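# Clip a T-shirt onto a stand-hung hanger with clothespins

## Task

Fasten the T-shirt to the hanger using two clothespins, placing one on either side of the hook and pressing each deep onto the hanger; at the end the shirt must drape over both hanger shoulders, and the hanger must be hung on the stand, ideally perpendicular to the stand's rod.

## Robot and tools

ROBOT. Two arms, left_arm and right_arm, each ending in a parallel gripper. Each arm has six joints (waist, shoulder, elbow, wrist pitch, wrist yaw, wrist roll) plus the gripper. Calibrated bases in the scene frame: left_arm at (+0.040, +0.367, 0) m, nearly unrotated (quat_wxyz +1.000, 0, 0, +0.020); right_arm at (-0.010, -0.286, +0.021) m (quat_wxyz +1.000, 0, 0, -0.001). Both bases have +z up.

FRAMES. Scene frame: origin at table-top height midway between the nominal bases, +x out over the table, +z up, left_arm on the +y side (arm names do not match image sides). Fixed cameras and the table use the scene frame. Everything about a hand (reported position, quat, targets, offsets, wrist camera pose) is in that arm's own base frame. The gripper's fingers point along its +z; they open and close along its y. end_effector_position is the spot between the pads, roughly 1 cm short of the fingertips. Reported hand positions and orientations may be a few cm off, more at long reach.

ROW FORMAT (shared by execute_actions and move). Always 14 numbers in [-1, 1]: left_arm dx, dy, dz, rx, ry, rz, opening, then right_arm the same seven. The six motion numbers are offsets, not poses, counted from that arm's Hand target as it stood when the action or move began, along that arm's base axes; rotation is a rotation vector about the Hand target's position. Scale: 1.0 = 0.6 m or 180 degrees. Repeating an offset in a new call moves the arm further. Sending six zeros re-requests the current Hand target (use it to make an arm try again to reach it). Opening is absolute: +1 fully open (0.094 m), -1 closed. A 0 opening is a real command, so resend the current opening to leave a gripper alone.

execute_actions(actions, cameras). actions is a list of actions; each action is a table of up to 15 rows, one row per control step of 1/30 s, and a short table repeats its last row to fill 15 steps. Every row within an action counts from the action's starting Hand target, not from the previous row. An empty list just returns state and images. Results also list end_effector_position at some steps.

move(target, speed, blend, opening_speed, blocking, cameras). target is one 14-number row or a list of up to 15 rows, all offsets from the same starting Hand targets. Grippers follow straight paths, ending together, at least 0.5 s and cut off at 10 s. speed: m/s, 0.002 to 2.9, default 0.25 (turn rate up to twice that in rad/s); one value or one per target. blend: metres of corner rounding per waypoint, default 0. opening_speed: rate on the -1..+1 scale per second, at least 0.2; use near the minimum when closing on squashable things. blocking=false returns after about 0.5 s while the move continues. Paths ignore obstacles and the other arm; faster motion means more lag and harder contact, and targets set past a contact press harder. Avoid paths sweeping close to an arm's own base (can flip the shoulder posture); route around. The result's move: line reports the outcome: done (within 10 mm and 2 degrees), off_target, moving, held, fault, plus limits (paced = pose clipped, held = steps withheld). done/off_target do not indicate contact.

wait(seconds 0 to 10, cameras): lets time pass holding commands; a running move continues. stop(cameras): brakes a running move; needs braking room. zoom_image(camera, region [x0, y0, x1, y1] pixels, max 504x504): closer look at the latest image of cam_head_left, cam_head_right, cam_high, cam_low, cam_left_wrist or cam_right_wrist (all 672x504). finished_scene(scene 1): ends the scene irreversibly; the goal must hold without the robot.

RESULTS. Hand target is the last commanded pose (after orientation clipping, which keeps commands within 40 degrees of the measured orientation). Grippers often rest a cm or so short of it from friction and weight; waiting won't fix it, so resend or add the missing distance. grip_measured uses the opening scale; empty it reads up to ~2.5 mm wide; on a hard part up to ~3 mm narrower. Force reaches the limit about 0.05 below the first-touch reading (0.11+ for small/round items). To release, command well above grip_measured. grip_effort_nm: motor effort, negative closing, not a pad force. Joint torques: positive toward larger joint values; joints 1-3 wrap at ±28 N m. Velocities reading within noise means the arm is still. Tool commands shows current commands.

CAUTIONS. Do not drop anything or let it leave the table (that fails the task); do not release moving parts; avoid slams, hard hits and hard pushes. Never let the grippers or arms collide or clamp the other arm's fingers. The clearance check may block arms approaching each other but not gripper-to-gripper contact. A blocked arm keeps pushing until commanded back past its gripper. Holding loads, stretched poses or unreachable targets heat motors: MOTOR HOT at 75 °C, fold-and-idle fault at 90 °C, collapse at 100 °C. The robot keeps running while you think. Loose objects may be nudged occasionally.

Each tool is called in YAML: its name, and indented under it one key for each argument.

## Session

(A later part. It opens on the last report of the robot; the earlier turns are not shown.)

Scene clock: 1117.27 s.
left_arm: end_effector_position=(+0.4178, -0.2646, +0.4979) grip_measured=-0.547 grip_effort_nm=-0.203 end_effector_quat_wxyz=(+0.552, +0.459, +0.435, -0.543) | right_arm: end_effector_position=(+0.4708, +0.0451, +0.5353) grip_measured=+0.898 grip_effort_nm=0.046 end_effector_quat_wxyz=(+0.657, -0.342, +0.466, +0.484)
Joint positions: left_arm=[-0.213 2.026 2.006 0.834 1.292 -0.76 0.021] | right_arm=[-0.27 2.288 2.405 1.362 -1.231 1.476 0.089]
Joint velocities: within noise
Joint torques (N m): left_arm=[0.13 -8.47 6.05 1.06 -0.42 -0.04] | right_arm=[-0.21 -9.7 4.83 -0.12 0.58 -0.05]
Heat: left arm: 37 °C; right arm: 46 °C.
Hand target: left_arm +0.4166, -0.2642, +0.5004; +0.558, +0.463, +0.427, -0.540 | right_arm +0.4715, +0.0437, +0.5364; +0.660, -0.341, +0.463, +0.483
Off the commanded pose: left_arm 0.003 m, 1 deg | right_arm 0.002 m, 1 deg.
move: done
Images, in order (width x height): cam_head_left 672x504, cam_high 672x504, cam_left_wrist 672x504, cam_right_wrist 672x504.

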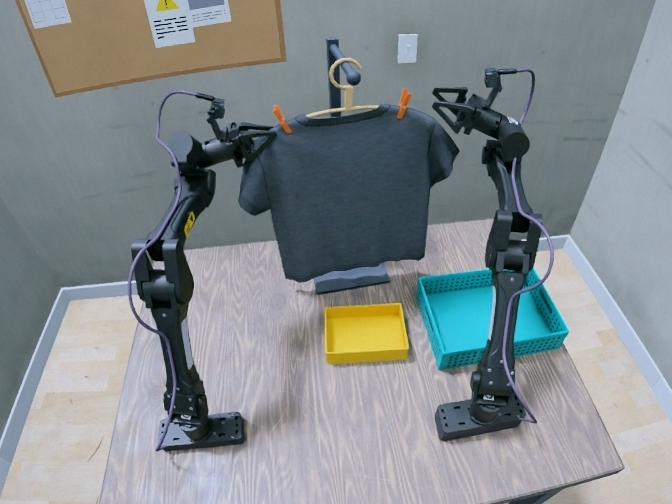

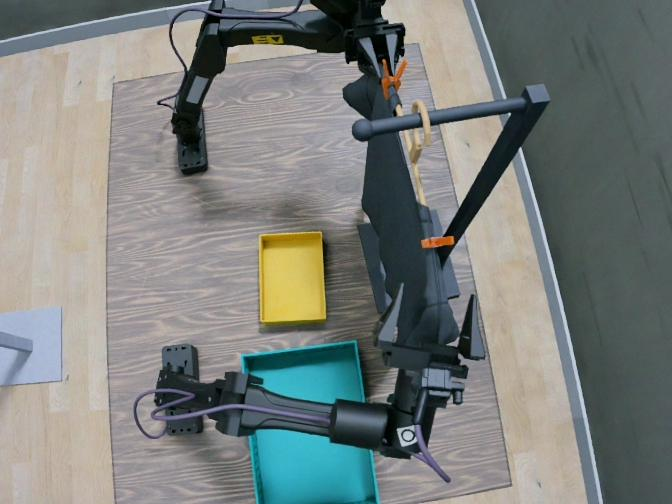

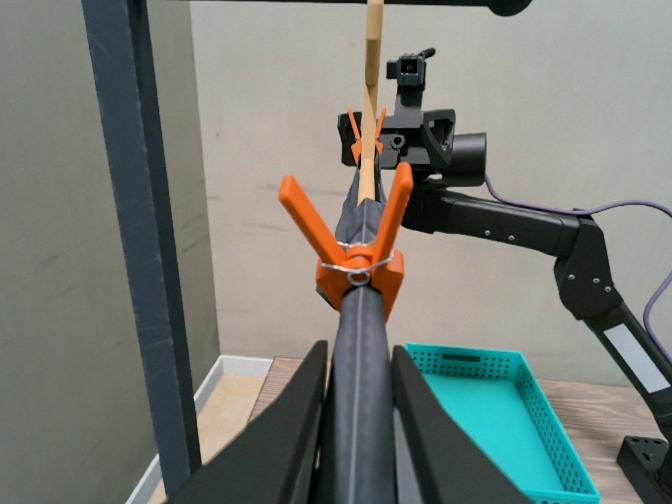

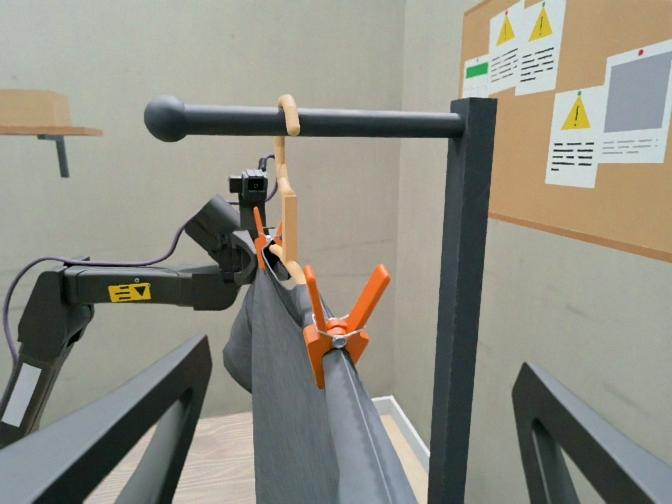

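move:
  target: [-0.0133, 0.0027, 0.0107, -0.0051, -0.0275, 0.0003, -0.55, 0, 0, 0, 0, 0, 0, 0.9]
  speed: 0.04
  cameras: ["cam_head_left", "cam_high", "cam_left_wrist", "cam_right_wrist"]

zoom_image:
  camera: "cam_high"
  region: [300, 0, 500, 250]

zoom_image:
  camera: "cam_right_wrist"
  region: [220, 200, 420, 400]

Scene clock: 1128.93 s.
left_arm: end_effector_position=(+0.4109, -0.2632, +0.5035) grip_measured=-0.547 grip_effort_nm=-0.203 end_effector_quat_wxyz=(+0.571, +0.476, +0.410, -0.529) | right_arm: end_effector_position=(+0.4708, +0.0451, +0.5353) grip_measured=+0.898 grip_effort_nm=0.051 end_effector_quat_wxyz=(+0.657, -0.342, +0.466, +0.484)
Joint positions: left_arm=[-0.213 2.026 2.006 0.909 1.294 -0.758 0.021] | right_arm=[-0.27 2.288 2.405 1.362 -1.231 1.476 0.089]
Joint velocities: within noise
Joint torques (N m): left_arm=[-0.05 -8.36 5.97 0.98 -0.42 0.01] | right_arm=[-0.16 -9.74 4.81 -0.12 0.6 -0.03]
Heat: left arm: 36 °C; right arm: 47 °C.
Hand target: left_arm +0.4086, -0.2625, +0.5069; +0.580, +0.481, +0.399, -0.523 | right_arm +0.4715, +0.0437, +0.5364; +0.660, -0.341, +0.463, +0.483
Off the commanded pose: left_arm 0.004 m, 2 deg | right_arm 0.002 m, 1 deg.
move: done
Images, in order (width x height): cam_head_left 672x504, cam_high 672x504, cam_left_wrist 672x504, cam_right_wrist 672x504.

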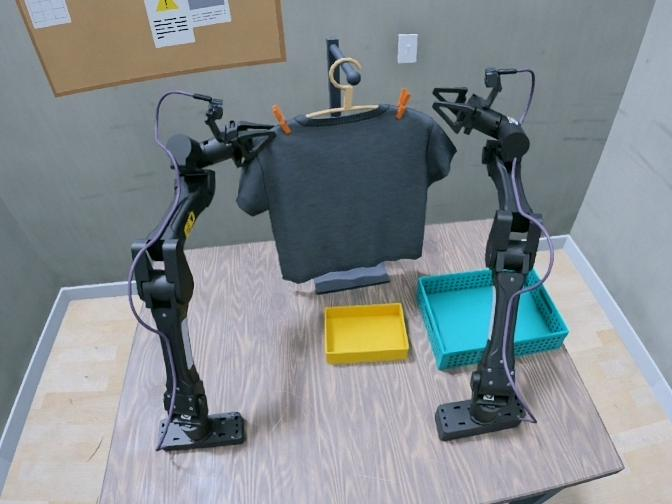

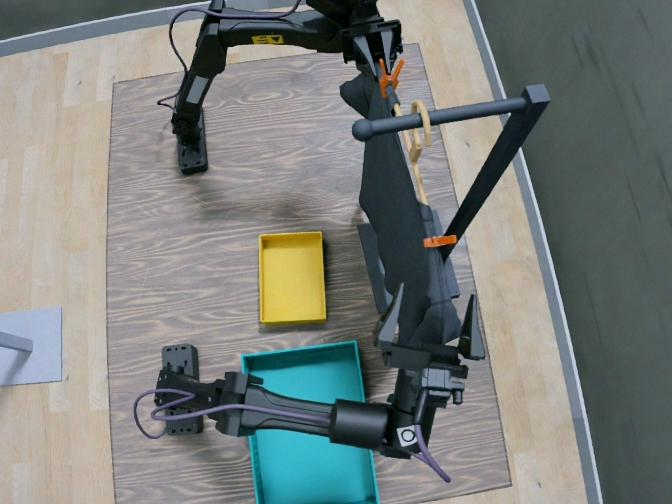

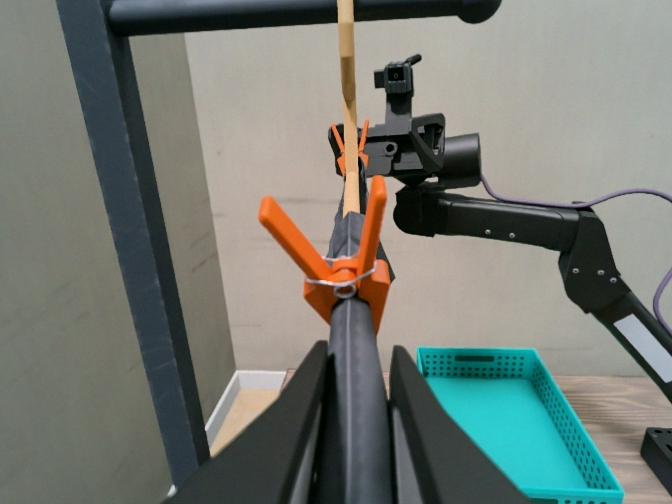

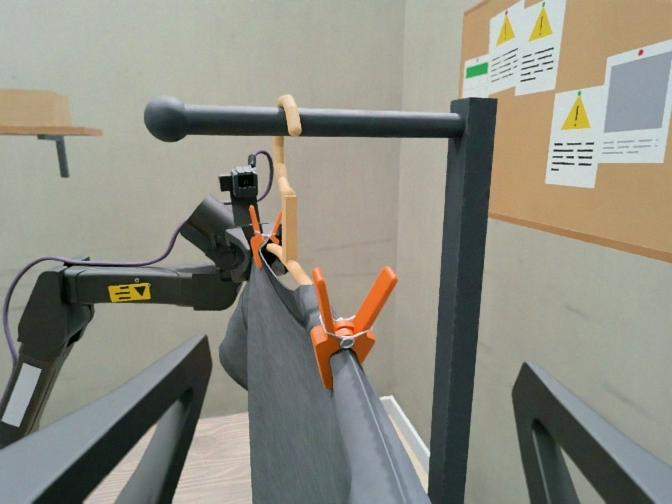

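Scaled by 2.016 from the camera's 672x504 image, which has a finer 960x720 frame.

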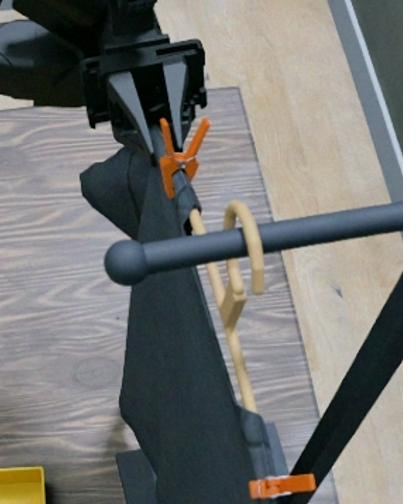

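Scaled by 2.520 from the camera's 672x504 image, which has a finer 960x720 frame.

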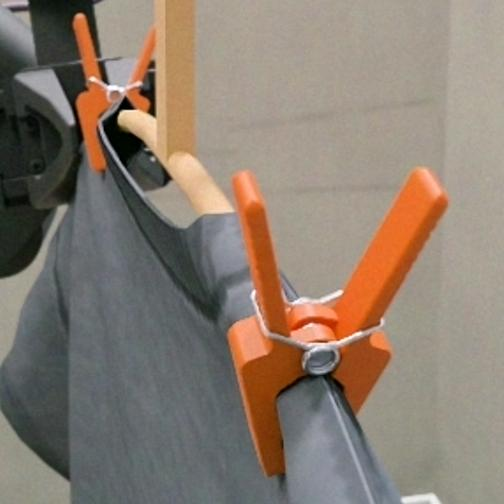

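wait:
  seconds: 0.1
  cameras: ["cam_high", "cam_right_wrist", "cam_left_wrist", "cam_head_left"]

Scene clock: 1142.63 s.
left_arm: end_effector_position=(+0.4107, -0.2632, +0.5035) grip_measured=-0.547 grip_effort_nm=-0.198 end_effector_quat_wxyz=(+0.571, +0.476, +0.409, -0.529) | right_arm: end_effector_position=(+0.4708, +0.0451, +0.5353) grip_measured=+0.898 grip_effort_nm=0.056 end_effector_quat_wxyz=(+0.657, -0.342, +0.466, +0.484)
Joint positions: left_arm=[-0.213 2.026 2.006 0.911 1.295 -0.758 0.021] | right_arm=[-0.27 2.288 2.405 1.362 -1.231 1.476 0.089]
Joint velocities: within noise
Joint torques (N m): left_arm=[0.13 -8.61 5.83 0.97 -0.48 0.04] | right_arm=[-0.16 -9.83 4.83 -0.11 0.6 -0.05]
Heat: left arm: 36 °C; right arm: 47 °C.
Hand target: left_arm +0.4086, -0.2626, +0.5068; +0.580, +0.481, +0.399, -0.523 | right_arm +0.4715, +0.0437, +0.5364; +0.660, -0.341, +0.463, +0.483
Tool commands: left_gripper/opening=-0.55 right_gripper/opening=+0.9
Off the commanded pose: left_arm 0.004 m, 2 deg | right_arm 0.002 m, 1 deg.
wait: 0.10 s; at rest from the start
Images, in order (width x height): cam_head_left 672x504, cam_high 672x504, cam_left_wrist 672x504, cam_right_wrist 672x504.

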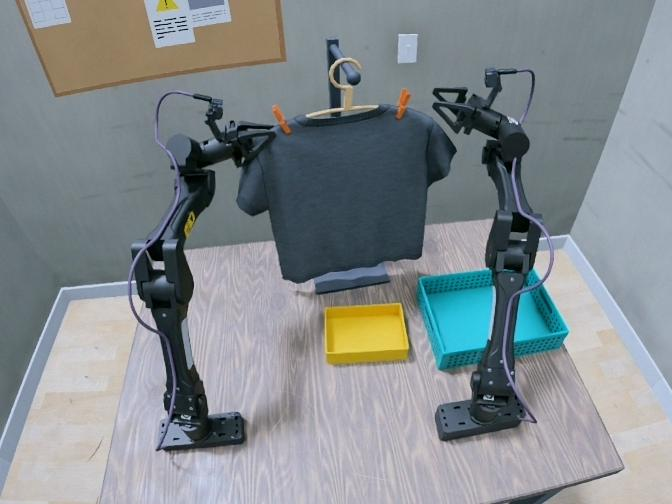

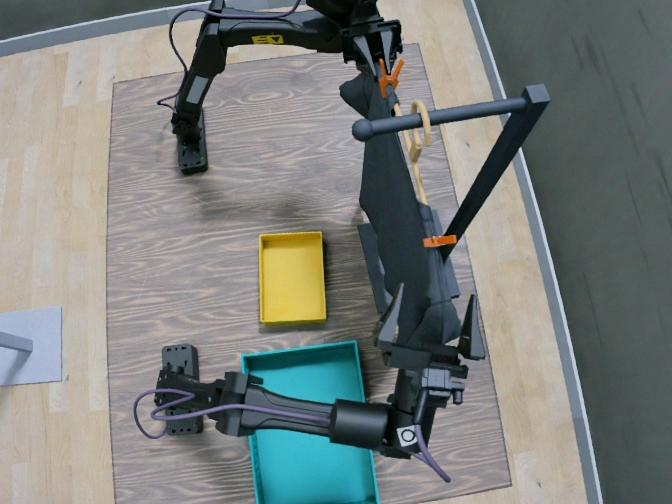

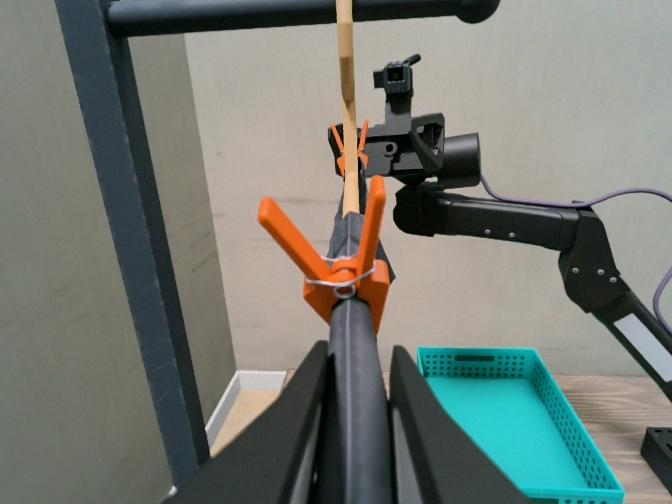

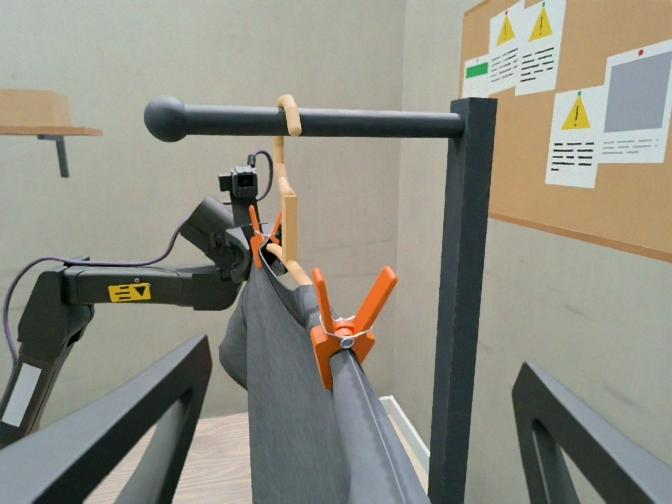

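zoom_image:
  camera: "cam_head_left"
  region: [170, 60, 420, 300]

zoom_image:
  camera: "cam_high"
  region: [290, 0, 530, 180]

Scaled by 2.016 from the camera's 672x504 image, which has a finer 960x720 frame.

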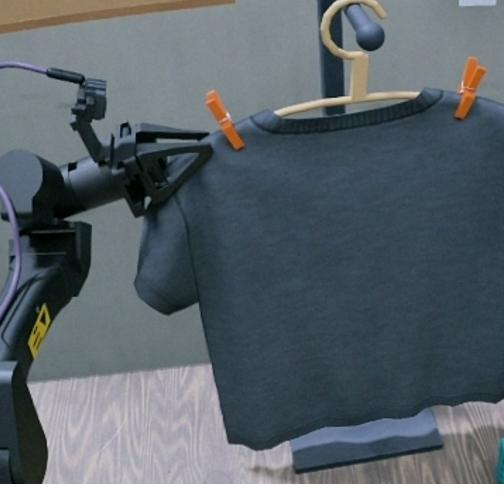

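Scaled by 2.100 from the camera's 672x504 image, which has a finer 960x720 frame.

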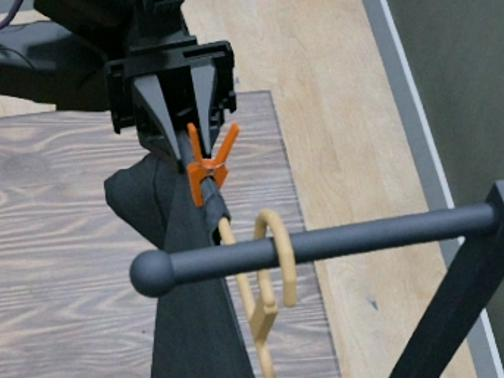

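move:
  target: [0, 0, 0, 0, 0, 0, 1.0, 0, 0, 0, 0, 0, 0, 0.9]
  opening_speed: 0.6
  speed: 0.05
  cameras: ["cam_high", "cam_right_wrist", "cam_left_wrist", "cam_head_left"]

Scene clock: 1183.17 s.
left_arm: end_effector_position=(+0.4105, -0.2631, +0.5037) grip_measured=+0.998 grip_effort_nm=0.066 end_effector_quat_wxyz=(+0.572, +0.477, +0.408, -0.528) | right_arm: end_effector_position=(+0.4708, +0.0451, +0.5353) grip_measured=+0.898 grip_effort_nm=0.046 end_effector_quat_wxyz=(+0.657, -0.342, +0.466, +0.484)
Joint positions: left_arm=[-0.213 2.026 2.006 0.914 1.295 -0.758 0.094] | right_arm=[-0.27 2.288 2.405 1.362 -1.231 1.476 0.089]
Joint velocities: within noise
Joint torques (N m): left_arm=[0.14 -8.44 5.9 0.94 -0.41 0.03] | right_arm=[-0.23 -9.78 4.86 -0.1 0.59 -0.04]
Heat: left arm: 36 °C; right arm: 47 °C.
Hand target: left_arm +0.4086, -0.2625, +0.5069; +0.580, +0.481, +0.399, -0.523 | right_arm +0.4715, +0.0437, +0.5364; +0.660, -0.341, +0.463, +0.483
Off the commanded pose: left_arm 0.004 m, 2 deg | right_arm 0.002 m, 1 deg.
move: done
Images, in order (width x height): cam_head_left 672x504, cam_high 672x504, cam_left_wrist 672x504, cam_right_wrist 672x504.

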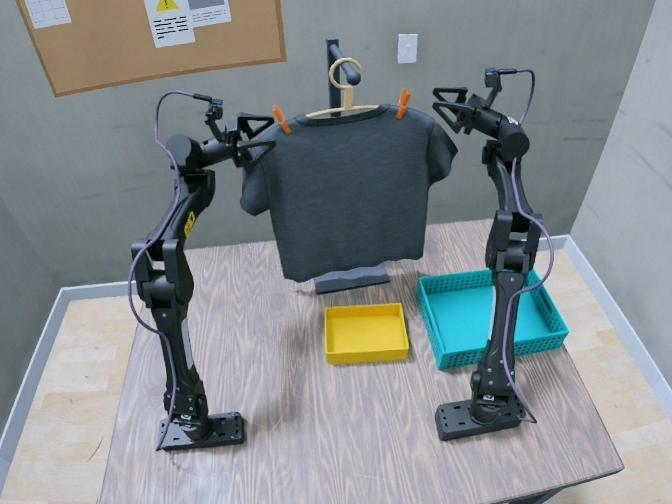

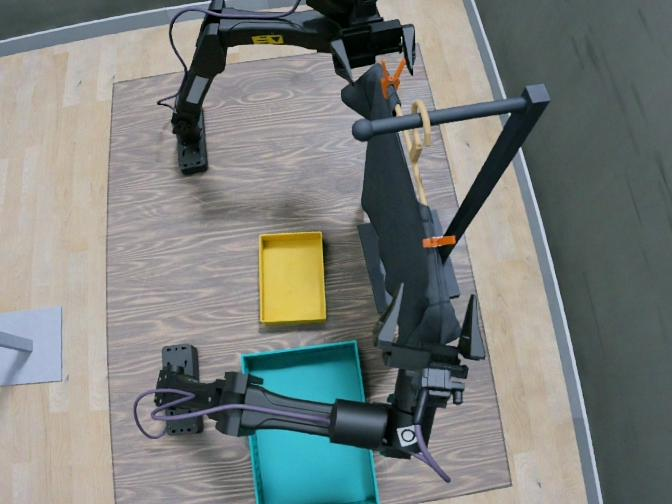

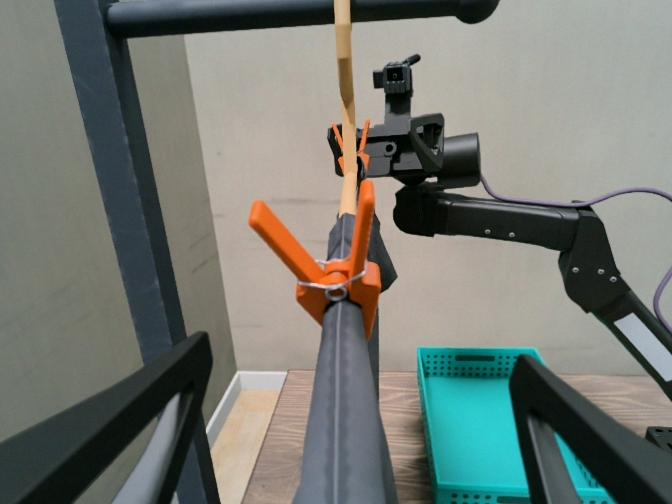

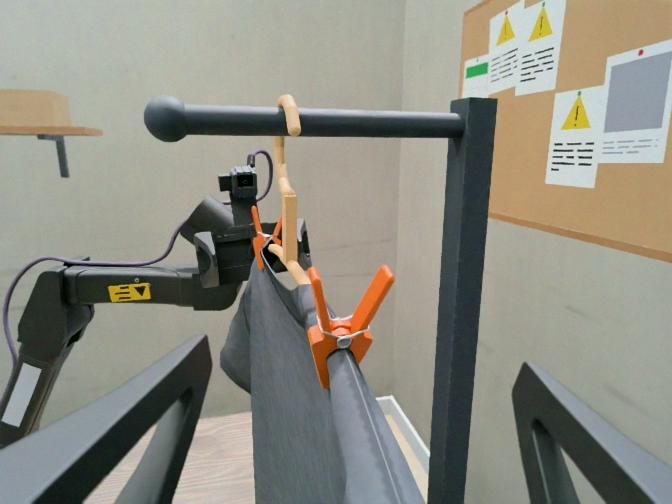

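zoom_image:
  camera: "cam_right_wrist"
  region: [220, 200, 420, 400]

zoom_image:
  camera: "cam_high"
  region: [300, 0, 500, 250]

Scaled by 2.520 from the camera's 672x504 image, which has a finer 960x720 frame.

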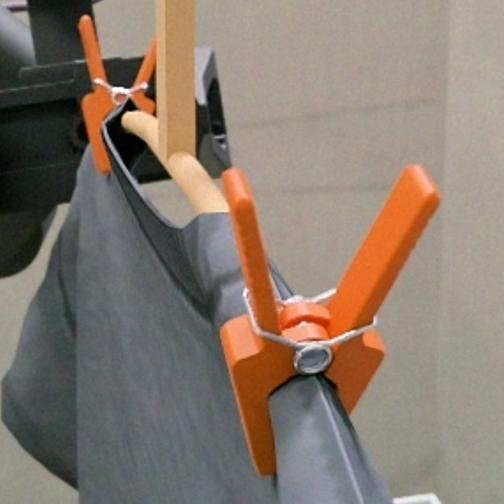

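Scaled by 2.016 from the camera's 672x504 image, which has a finer 960x720 frame.

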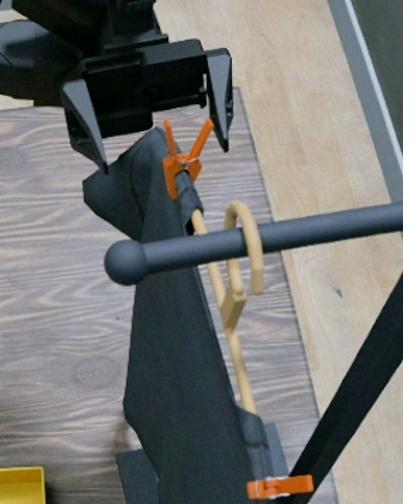

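move:
  target:
    - [0.004, 0.075, -0.003, 0, 0, 0, 1.0, 0, 0, 0, 0, 0, 0, 0.9]
    - [0.006, 0.15, -0.005, 0, 0, 0, 1.0, 0, 0, 0, 0, 0, 0, 0.9]
  speed: 0.06
  cameras: ["cam_high", "cam_right_wrist", "cam_left_wrist", "cam_head_left"]

Scene clock: 1194.83 s.
left_arm: end_effector_position=(+0.4162, -0.1748, +0.4994) grip_measured=+0.998 grip_effort_nm=0.061 end_effector_quat_wxyz=(+0.579, +0.467, +0.424, -0.517) | right_arm: end_effector_position=(+0.4708, +0.0451, +0.5353) grip_measured=+0.898 grip_effort_nm=0.061 end_effector_quat_wxyz=(+0.657, -0.342, +0.466, +0.484)
Joint positions: left_arm=[-0.003 2.147 2.116 1.546 1.364 -1.409 0.094] | right_arm=[-0.27 2.288 2.405 1.362 -1.231 1.476 0.089]
Joint velocities: within noise
Joint torques (N m): left_arm=[0.47 -8.69 5.91 0.06 -0.6 -0.07] | right_arm=[-0.13 -9.76 4.88 -0.11 0.6 -0.04]
Heat: left arm: 36 °C; right arm: 48 °C.
Hand target: left_arm +0.4122, -0.1726, +0.5038; +0.580, +0.481, +0.399, -0.523 | right_arm +0.4715, +0.0437, +0.5364; +0.660, -0.341, +0.463, +0.483
Off the commanded pose: left_arm 0.006 m, 3 deg | right_arm 0.002 m, 1 deg.
joint sent to its limit (left arm) — joint 4 (wrist pitch), upper limit. The joint targets are off in orientation, not in position.
move: off_target (left_arm)
Images, in order (width x height): cam_head_left 672x504, cam_high 672x504, cam_left_wrist 672x504, cam_right_wrist 672x504.

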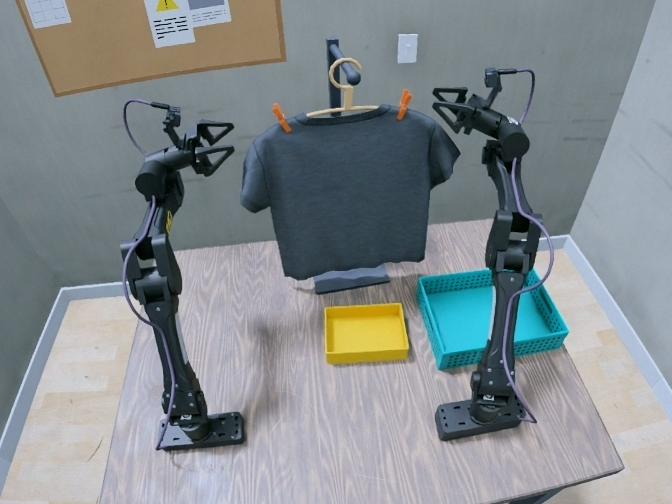

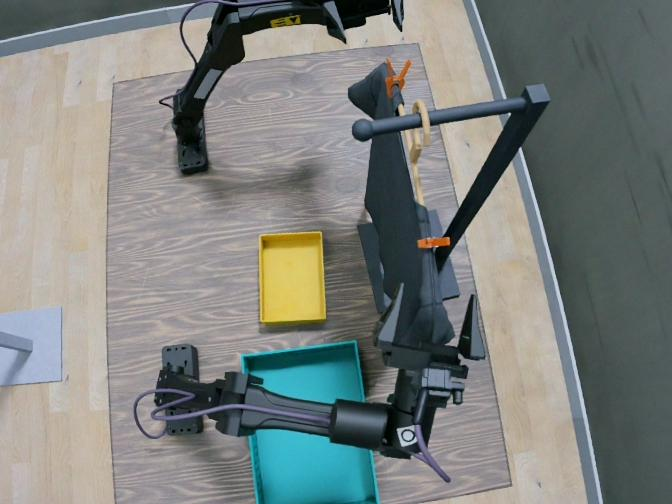

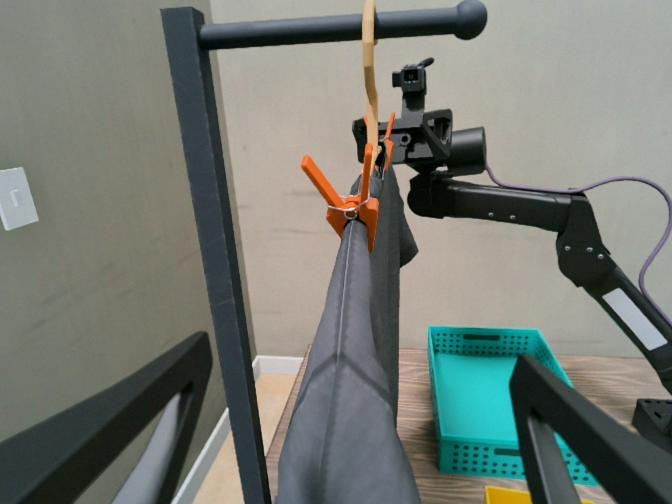

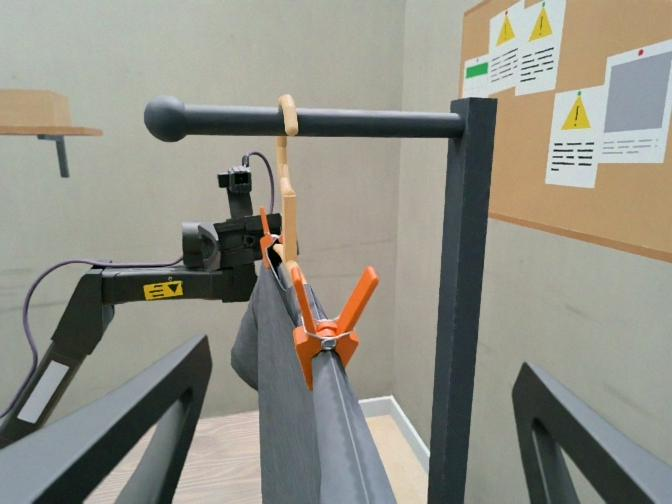

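wait:
  seconds: 1
  cameras: ["cam_high", "cam_right_wrist", "cam_left_wrist"]

zoom_image:
  camera: "cam_right_wrist"
  region: [220, 200, 420, 400]

zoom_image:
  camera: "cam_high"
  region: [300, 0, 500, 250]

Scene clock: 1199.03 s.
left_arm: end_effector_position=(+0.4159, -0.1748, +0.4993) grip_measured=+0.998 grip_effort_nm=0.061 end_effector_quat_wxyz=(+0.579, +0.467, +0.424, -0.517) | right_arm: end_effector_position=(+0.4708, +0.0451, +0.5353) grip_measured=+0.898 grip_effort_nm=0.056 end_effector_quat_wxyz=(+0.657, -0.342, +0.466, +0.484)
Joint positions: left_arm=[-0.003 2.147 2.116 1.548 1.365 -1.41 0.094] | right_arm=[-0.27 2.288 2.405 1.362 -1.231 1.476 0.089]
Joint velocities: within noise
Joint torques (N m): left_arm=[0.23 -8.65 5.83 0.02 -0.65 -0.02] | right_arm=[-0.25 -9.74 4.9 -0.12 0.62 -0.06]
Heat: left arm: 37 °C; right arm: 48 °C.
Hand target: left_arm +0.4122, -0.1726, +0.5038; +0.580, +0.481, +0.399, -0.523 | right_arm +0.4715, +0.0437, +0.5364; +0.660, -0.341, +0.463, +0.483
Tool commands: left_gripper/opening=+1.0 right_gripper/opening=+0.9
Off the commanded pose: left_arm 0.006 m, 3 deg | right_arm 0.002 m, 1 deg.
wait: 1.00 s; at rest from the start
Images, in order (width x height): cam_high 672x504, cam_left_wrist 672x504, cam_right_wrist 672x504.

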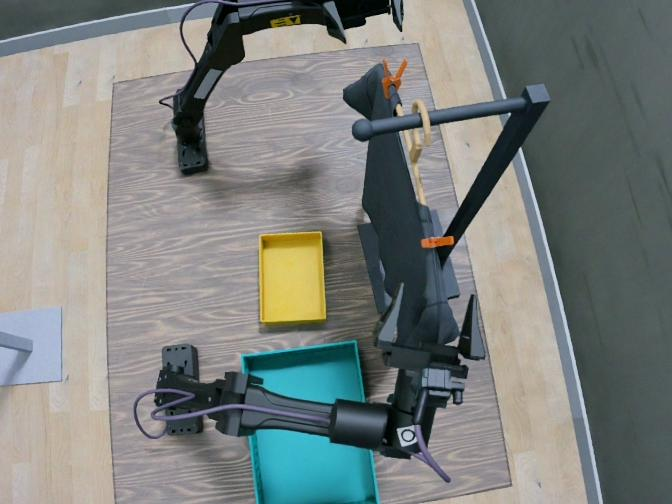

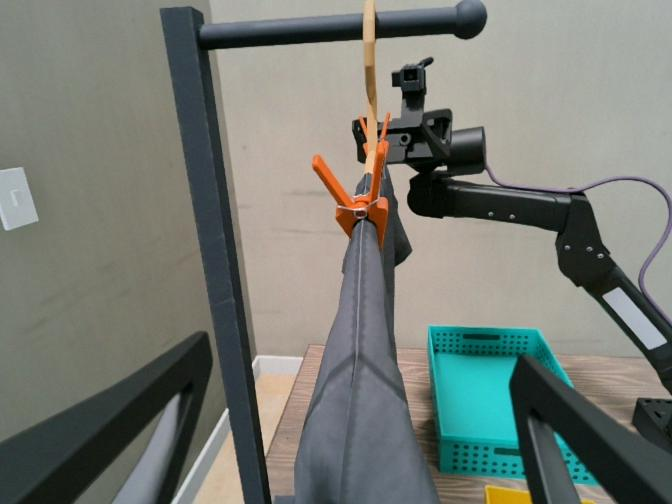

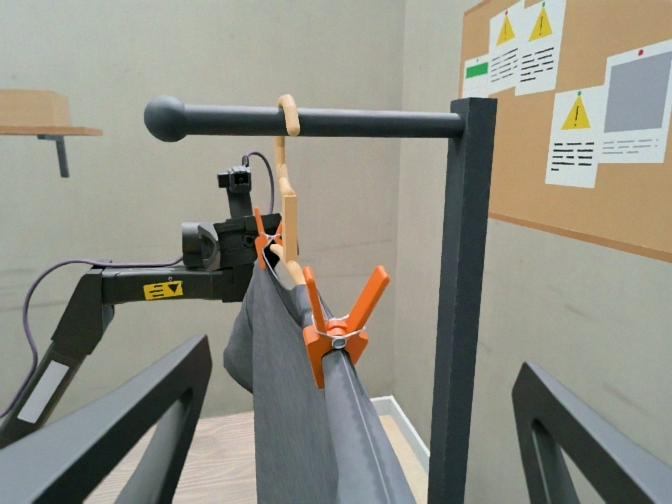

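Scaled by 2.520 from the camera's 672x504 image, which has a finer 960x720 frame.

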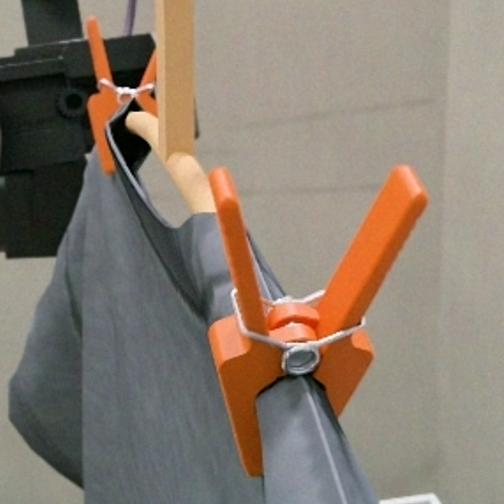

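Scaled by 2.016 from the camera's 672x504 image, which has a finer 960x720 frame.

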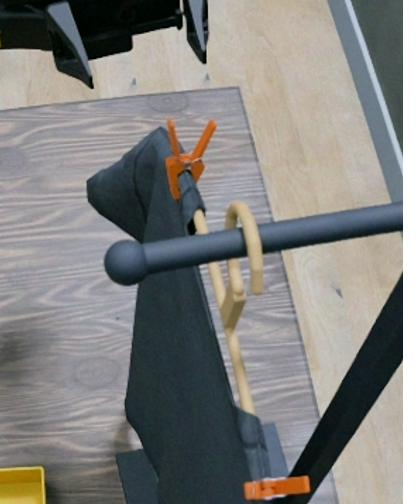

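move:
  target: [0.05105, 0.18762, 0, 0, 0, 0.1389, 1.0, -0.00203, -0.16498, 0, 0, 0, -0.06667, 0.9]
  speed: 0.08
  cameras: ["cam_high", "cam_right_wrist", "cam_left_wrist", "cam_head_left"]

Scene clock: 1220.70 s.
left_arm: end_effector_position=(+0.4541, -0.0606, +0.4842) grip_measured=+0.998 grip_effort_nm=0.061 end_effector_quat_wxyz=(+0.664, +0.387, +0.502, -0.396) | right_arm: end_effector_position=(+0.4717, -0.0536, +0.5330) grip_measured=+0.898 grip_effort_nm=0.051 end_effector_quat_wxyz=(+0.702, -0.289, +0.501, +0.416)
Joint positions: left_arm=[0.253 1.937 1.794 1.161 1.339 -0.885 0.094] | right_arm=[-0.477 2.288 2.396 1.363 -1.232 1.476 0.089]
Joint velocities: within noise
Joint torques (N m): left_arm=[0.46 -11.25 5 0.36 -0.72 0.05] | right_arm=[-0.39 -9.91 5.39 -0.11 0.58 -0.06]
Heat: left arm: 40 °C; right arm: 48 °C.
Hand target: left_arm +0.4429, -0.0600, +0.5037; +0.679, +0.383, +0.493, -0.385 | right_arm +0.4703, -0.0555, +0.5363; +0.707, -0.290, +0.497, +0.412
Off the commanded pose: left_arm 0.023 m, 2 deg | right_arm 0.004 m, 1 deg.
move: off_target (left_arm)
Images, in order (width x height): cam_head_left 672x504, cam_high 672x504, cam_left_wrist 672x504, cam_right_wrist 672x504.

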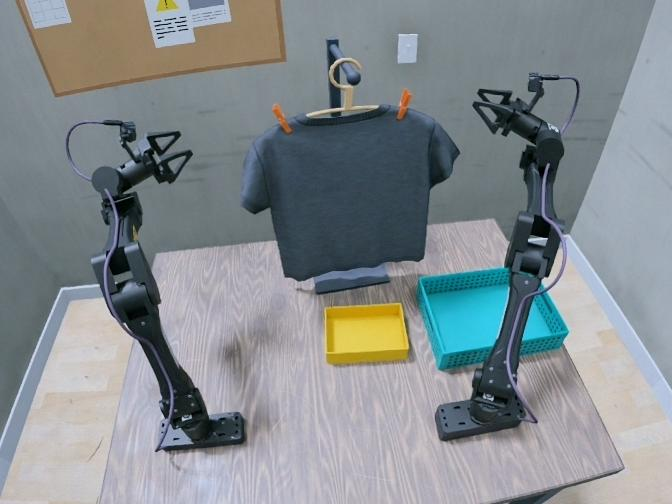

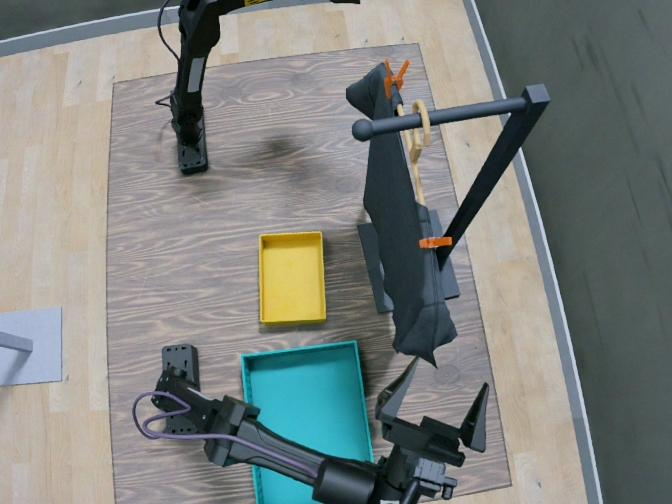

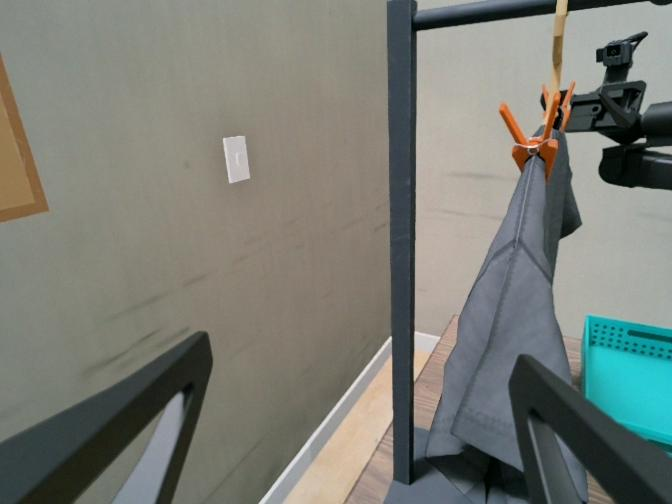

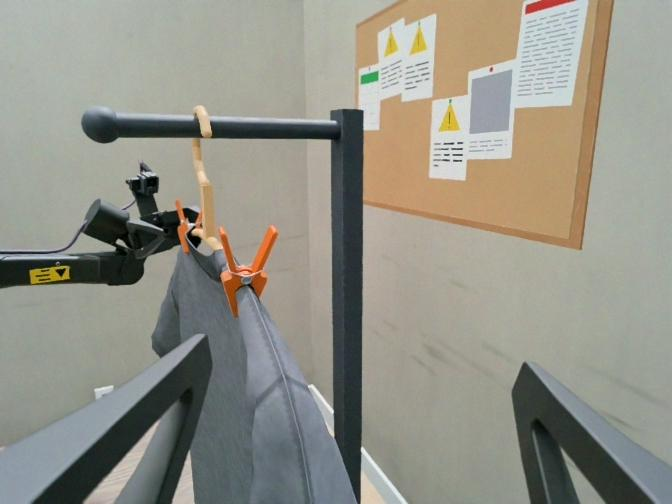

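zoom_image:
  camera: "cam_high"
  region: [300, 0, 500, 250]

zoom_image:
  camera: "cam_high"
  region: [330, 40, 570, 400]

zoom_image:
  camera: "cam_right_wrist"
  region: [60, 80, 380, 330]

Scaled by 2.016 from the camera's 672x504 image, which has a finer 960x720 frame.

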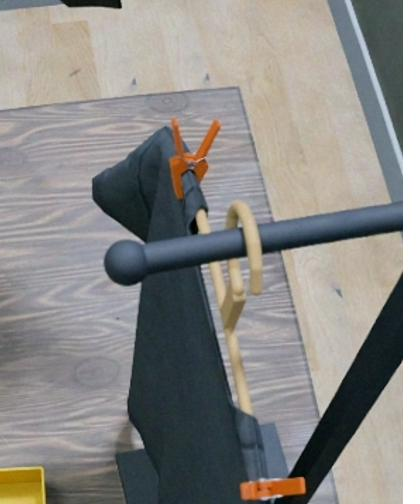

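Scaled by 1.400 from the camera's 672x504 image, which has a finer 960x720 frame.

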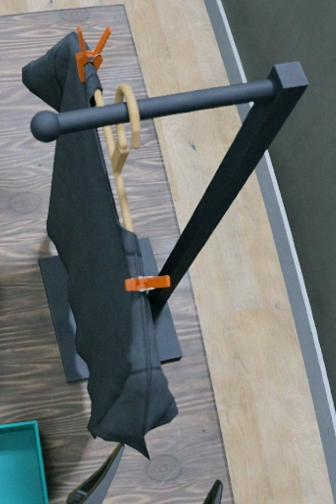

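Scaled by 1.575 from the camera's 672x504 image, which has a finer 960x720 frame.

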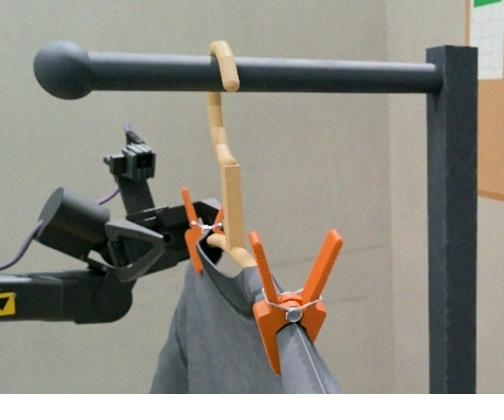

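wait:
  seconds: 2
  cameras: ["cam_high", "cam_right_wrist", "cam_left_wrist"]

zoom_image:
  camera: "cam_high"
  region: [300, 0, 500, 250]

zoom_image:
  camera: "cam_right_wrist"
  region: [60, 80, 380, 330]

Scene clock: 1229.27 s.
left_arm: end_effector_position=(+0.4543, -0.0605, +0.4842) grip_measured=+0.998 grip_effort_nm=0.066 end_effector_quat_wxyz=(+0.664, +0.387, +0.503, -0.396) | right_arm: end_effector_position=(+0.4717, -0.0536, +0.5330) grip_measured=+0.898 grip_effort_nm=0.056 end_effector_quat_wxyz=(+0.702, -0.289, +0.501, +0.416)
Joint positions: left_arm=[0.253 1.937 1.794 1.159 1.338 -0.885 0.094] | right_arm=[-0.477 2.288 2.396 1.363 -1.232 1.476 0.089]
Joint velocities: within noise
Joint torques (N m): left_arm=[0.65 -11.29 4.94 0.42 -0.68 0.06] | right_arm=[-0.39 -9.87 5.39 -0.13 0.59 -0.05]
Heat: left arm: 41 °C; right arm: 48 °C.
Hand target: left_arm +0.4429, -0.0600, +0.5038; +0.679, +0.383, +0.493, -0.385 | right_arm +0.4703, -0.0555, +0.5363; +0.707, -0.290, +0.497, +0.412
Tool commands: left_gripper/opening=+1.0 right_gripper/opening=+0.9
Off the commanded pose: left_arm 0.023 m, 2 deg | right_arm 0.004 m, 1 deg.
wait: 2.00 s; at rest from the start
Images, in order (width x height): cam_high 672x504, cam_left_wrist 672x504, cam_right_wrist 672x504.

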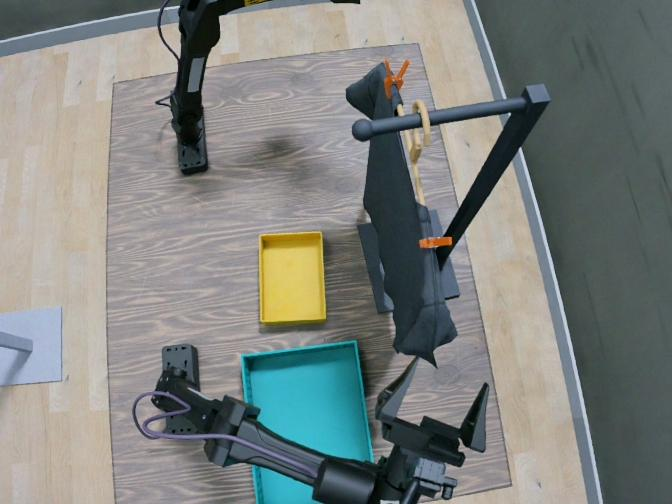

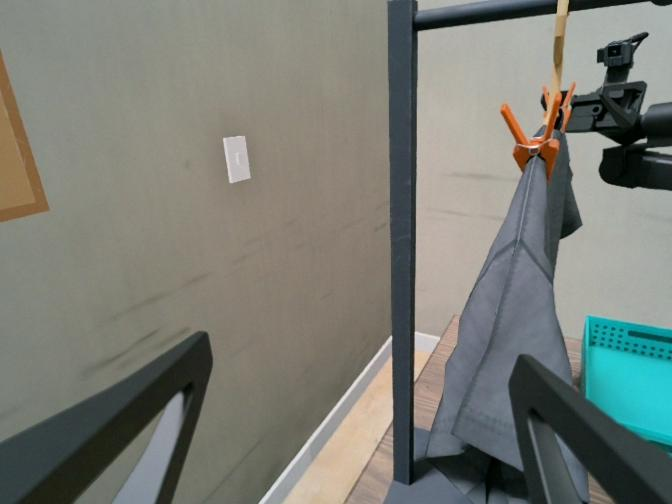

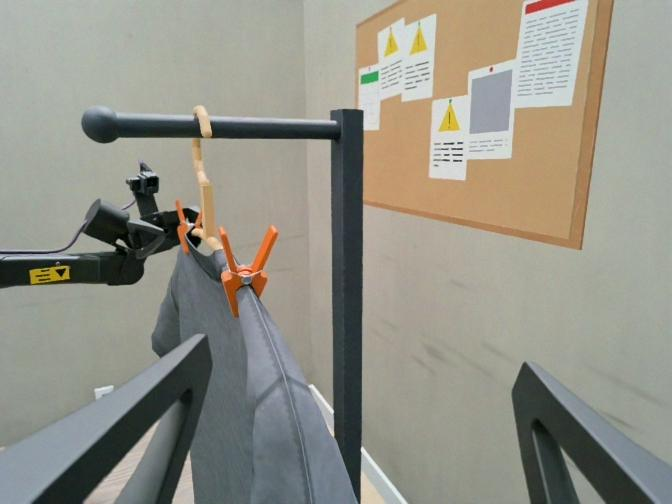

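Scaled by 2.016 from the camera's 672x504 image, which has a finer 960x720 frame.

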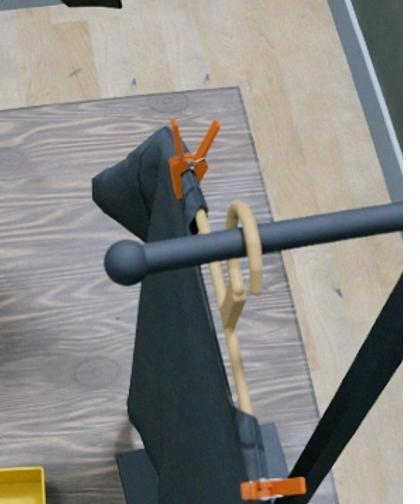

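Scaled by 1.575 from the camera's 672x504 image, which has a finer 960x720 frame.

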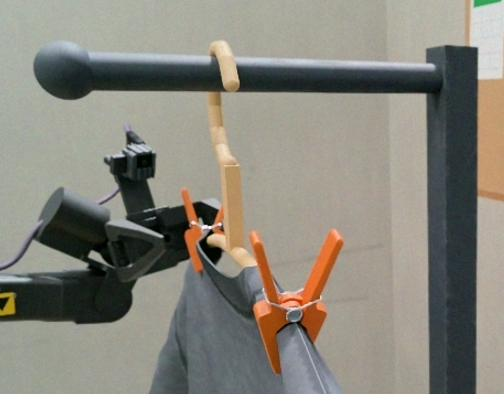

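zoom_image:
  camera: "cam_high"
  region: [340, 70, 460, 160]

zoom_image:
  camera: "cam_high"
  region: [440, 70, 560, 160]

zoom_image:
  camera: "cam_high"
  region: [370, 50, 430, 110]

zoom_image:
  camera: "cam_high"
  region: [400, 210, 460, 270]

Scaled by 4.200 from the camera's 672x504 image, which has a finer 960x720 frame.

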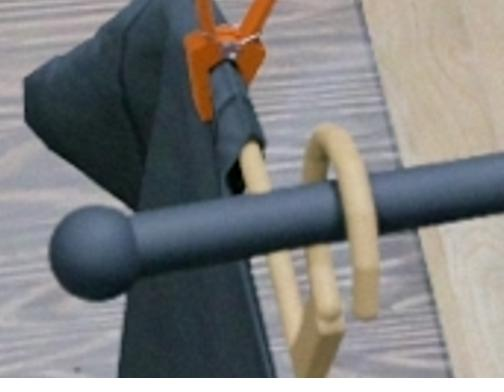

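Scaled by 4.200 from the camera's 672x504 image, which has a finer 960x720 frame.

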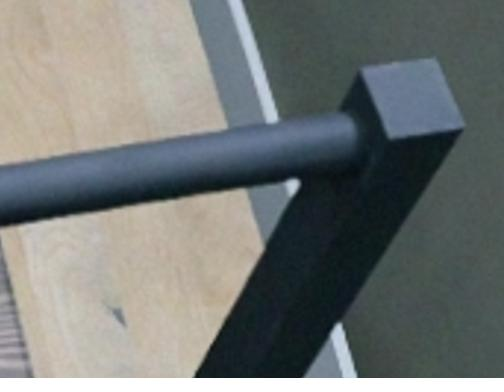

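Scaled by 8.400 from the camera's 672x504 image, which has a finer 960x720 frame.

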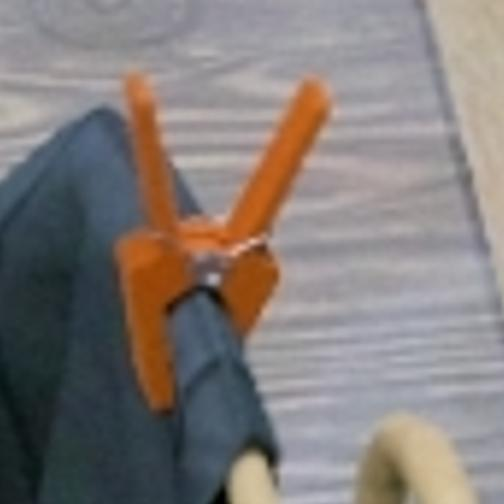

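Scaled by 8.400 from the camera's 672x504 image, which has a finer 960x720 frame.

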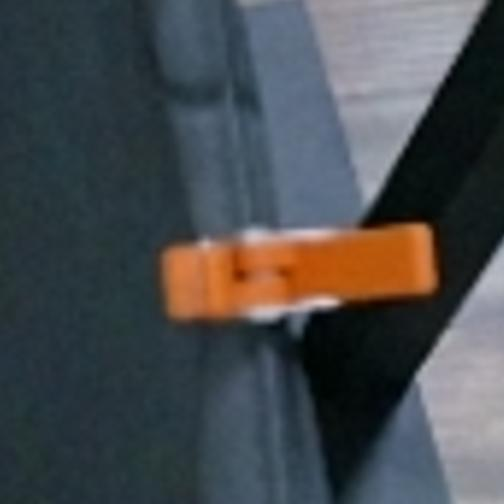

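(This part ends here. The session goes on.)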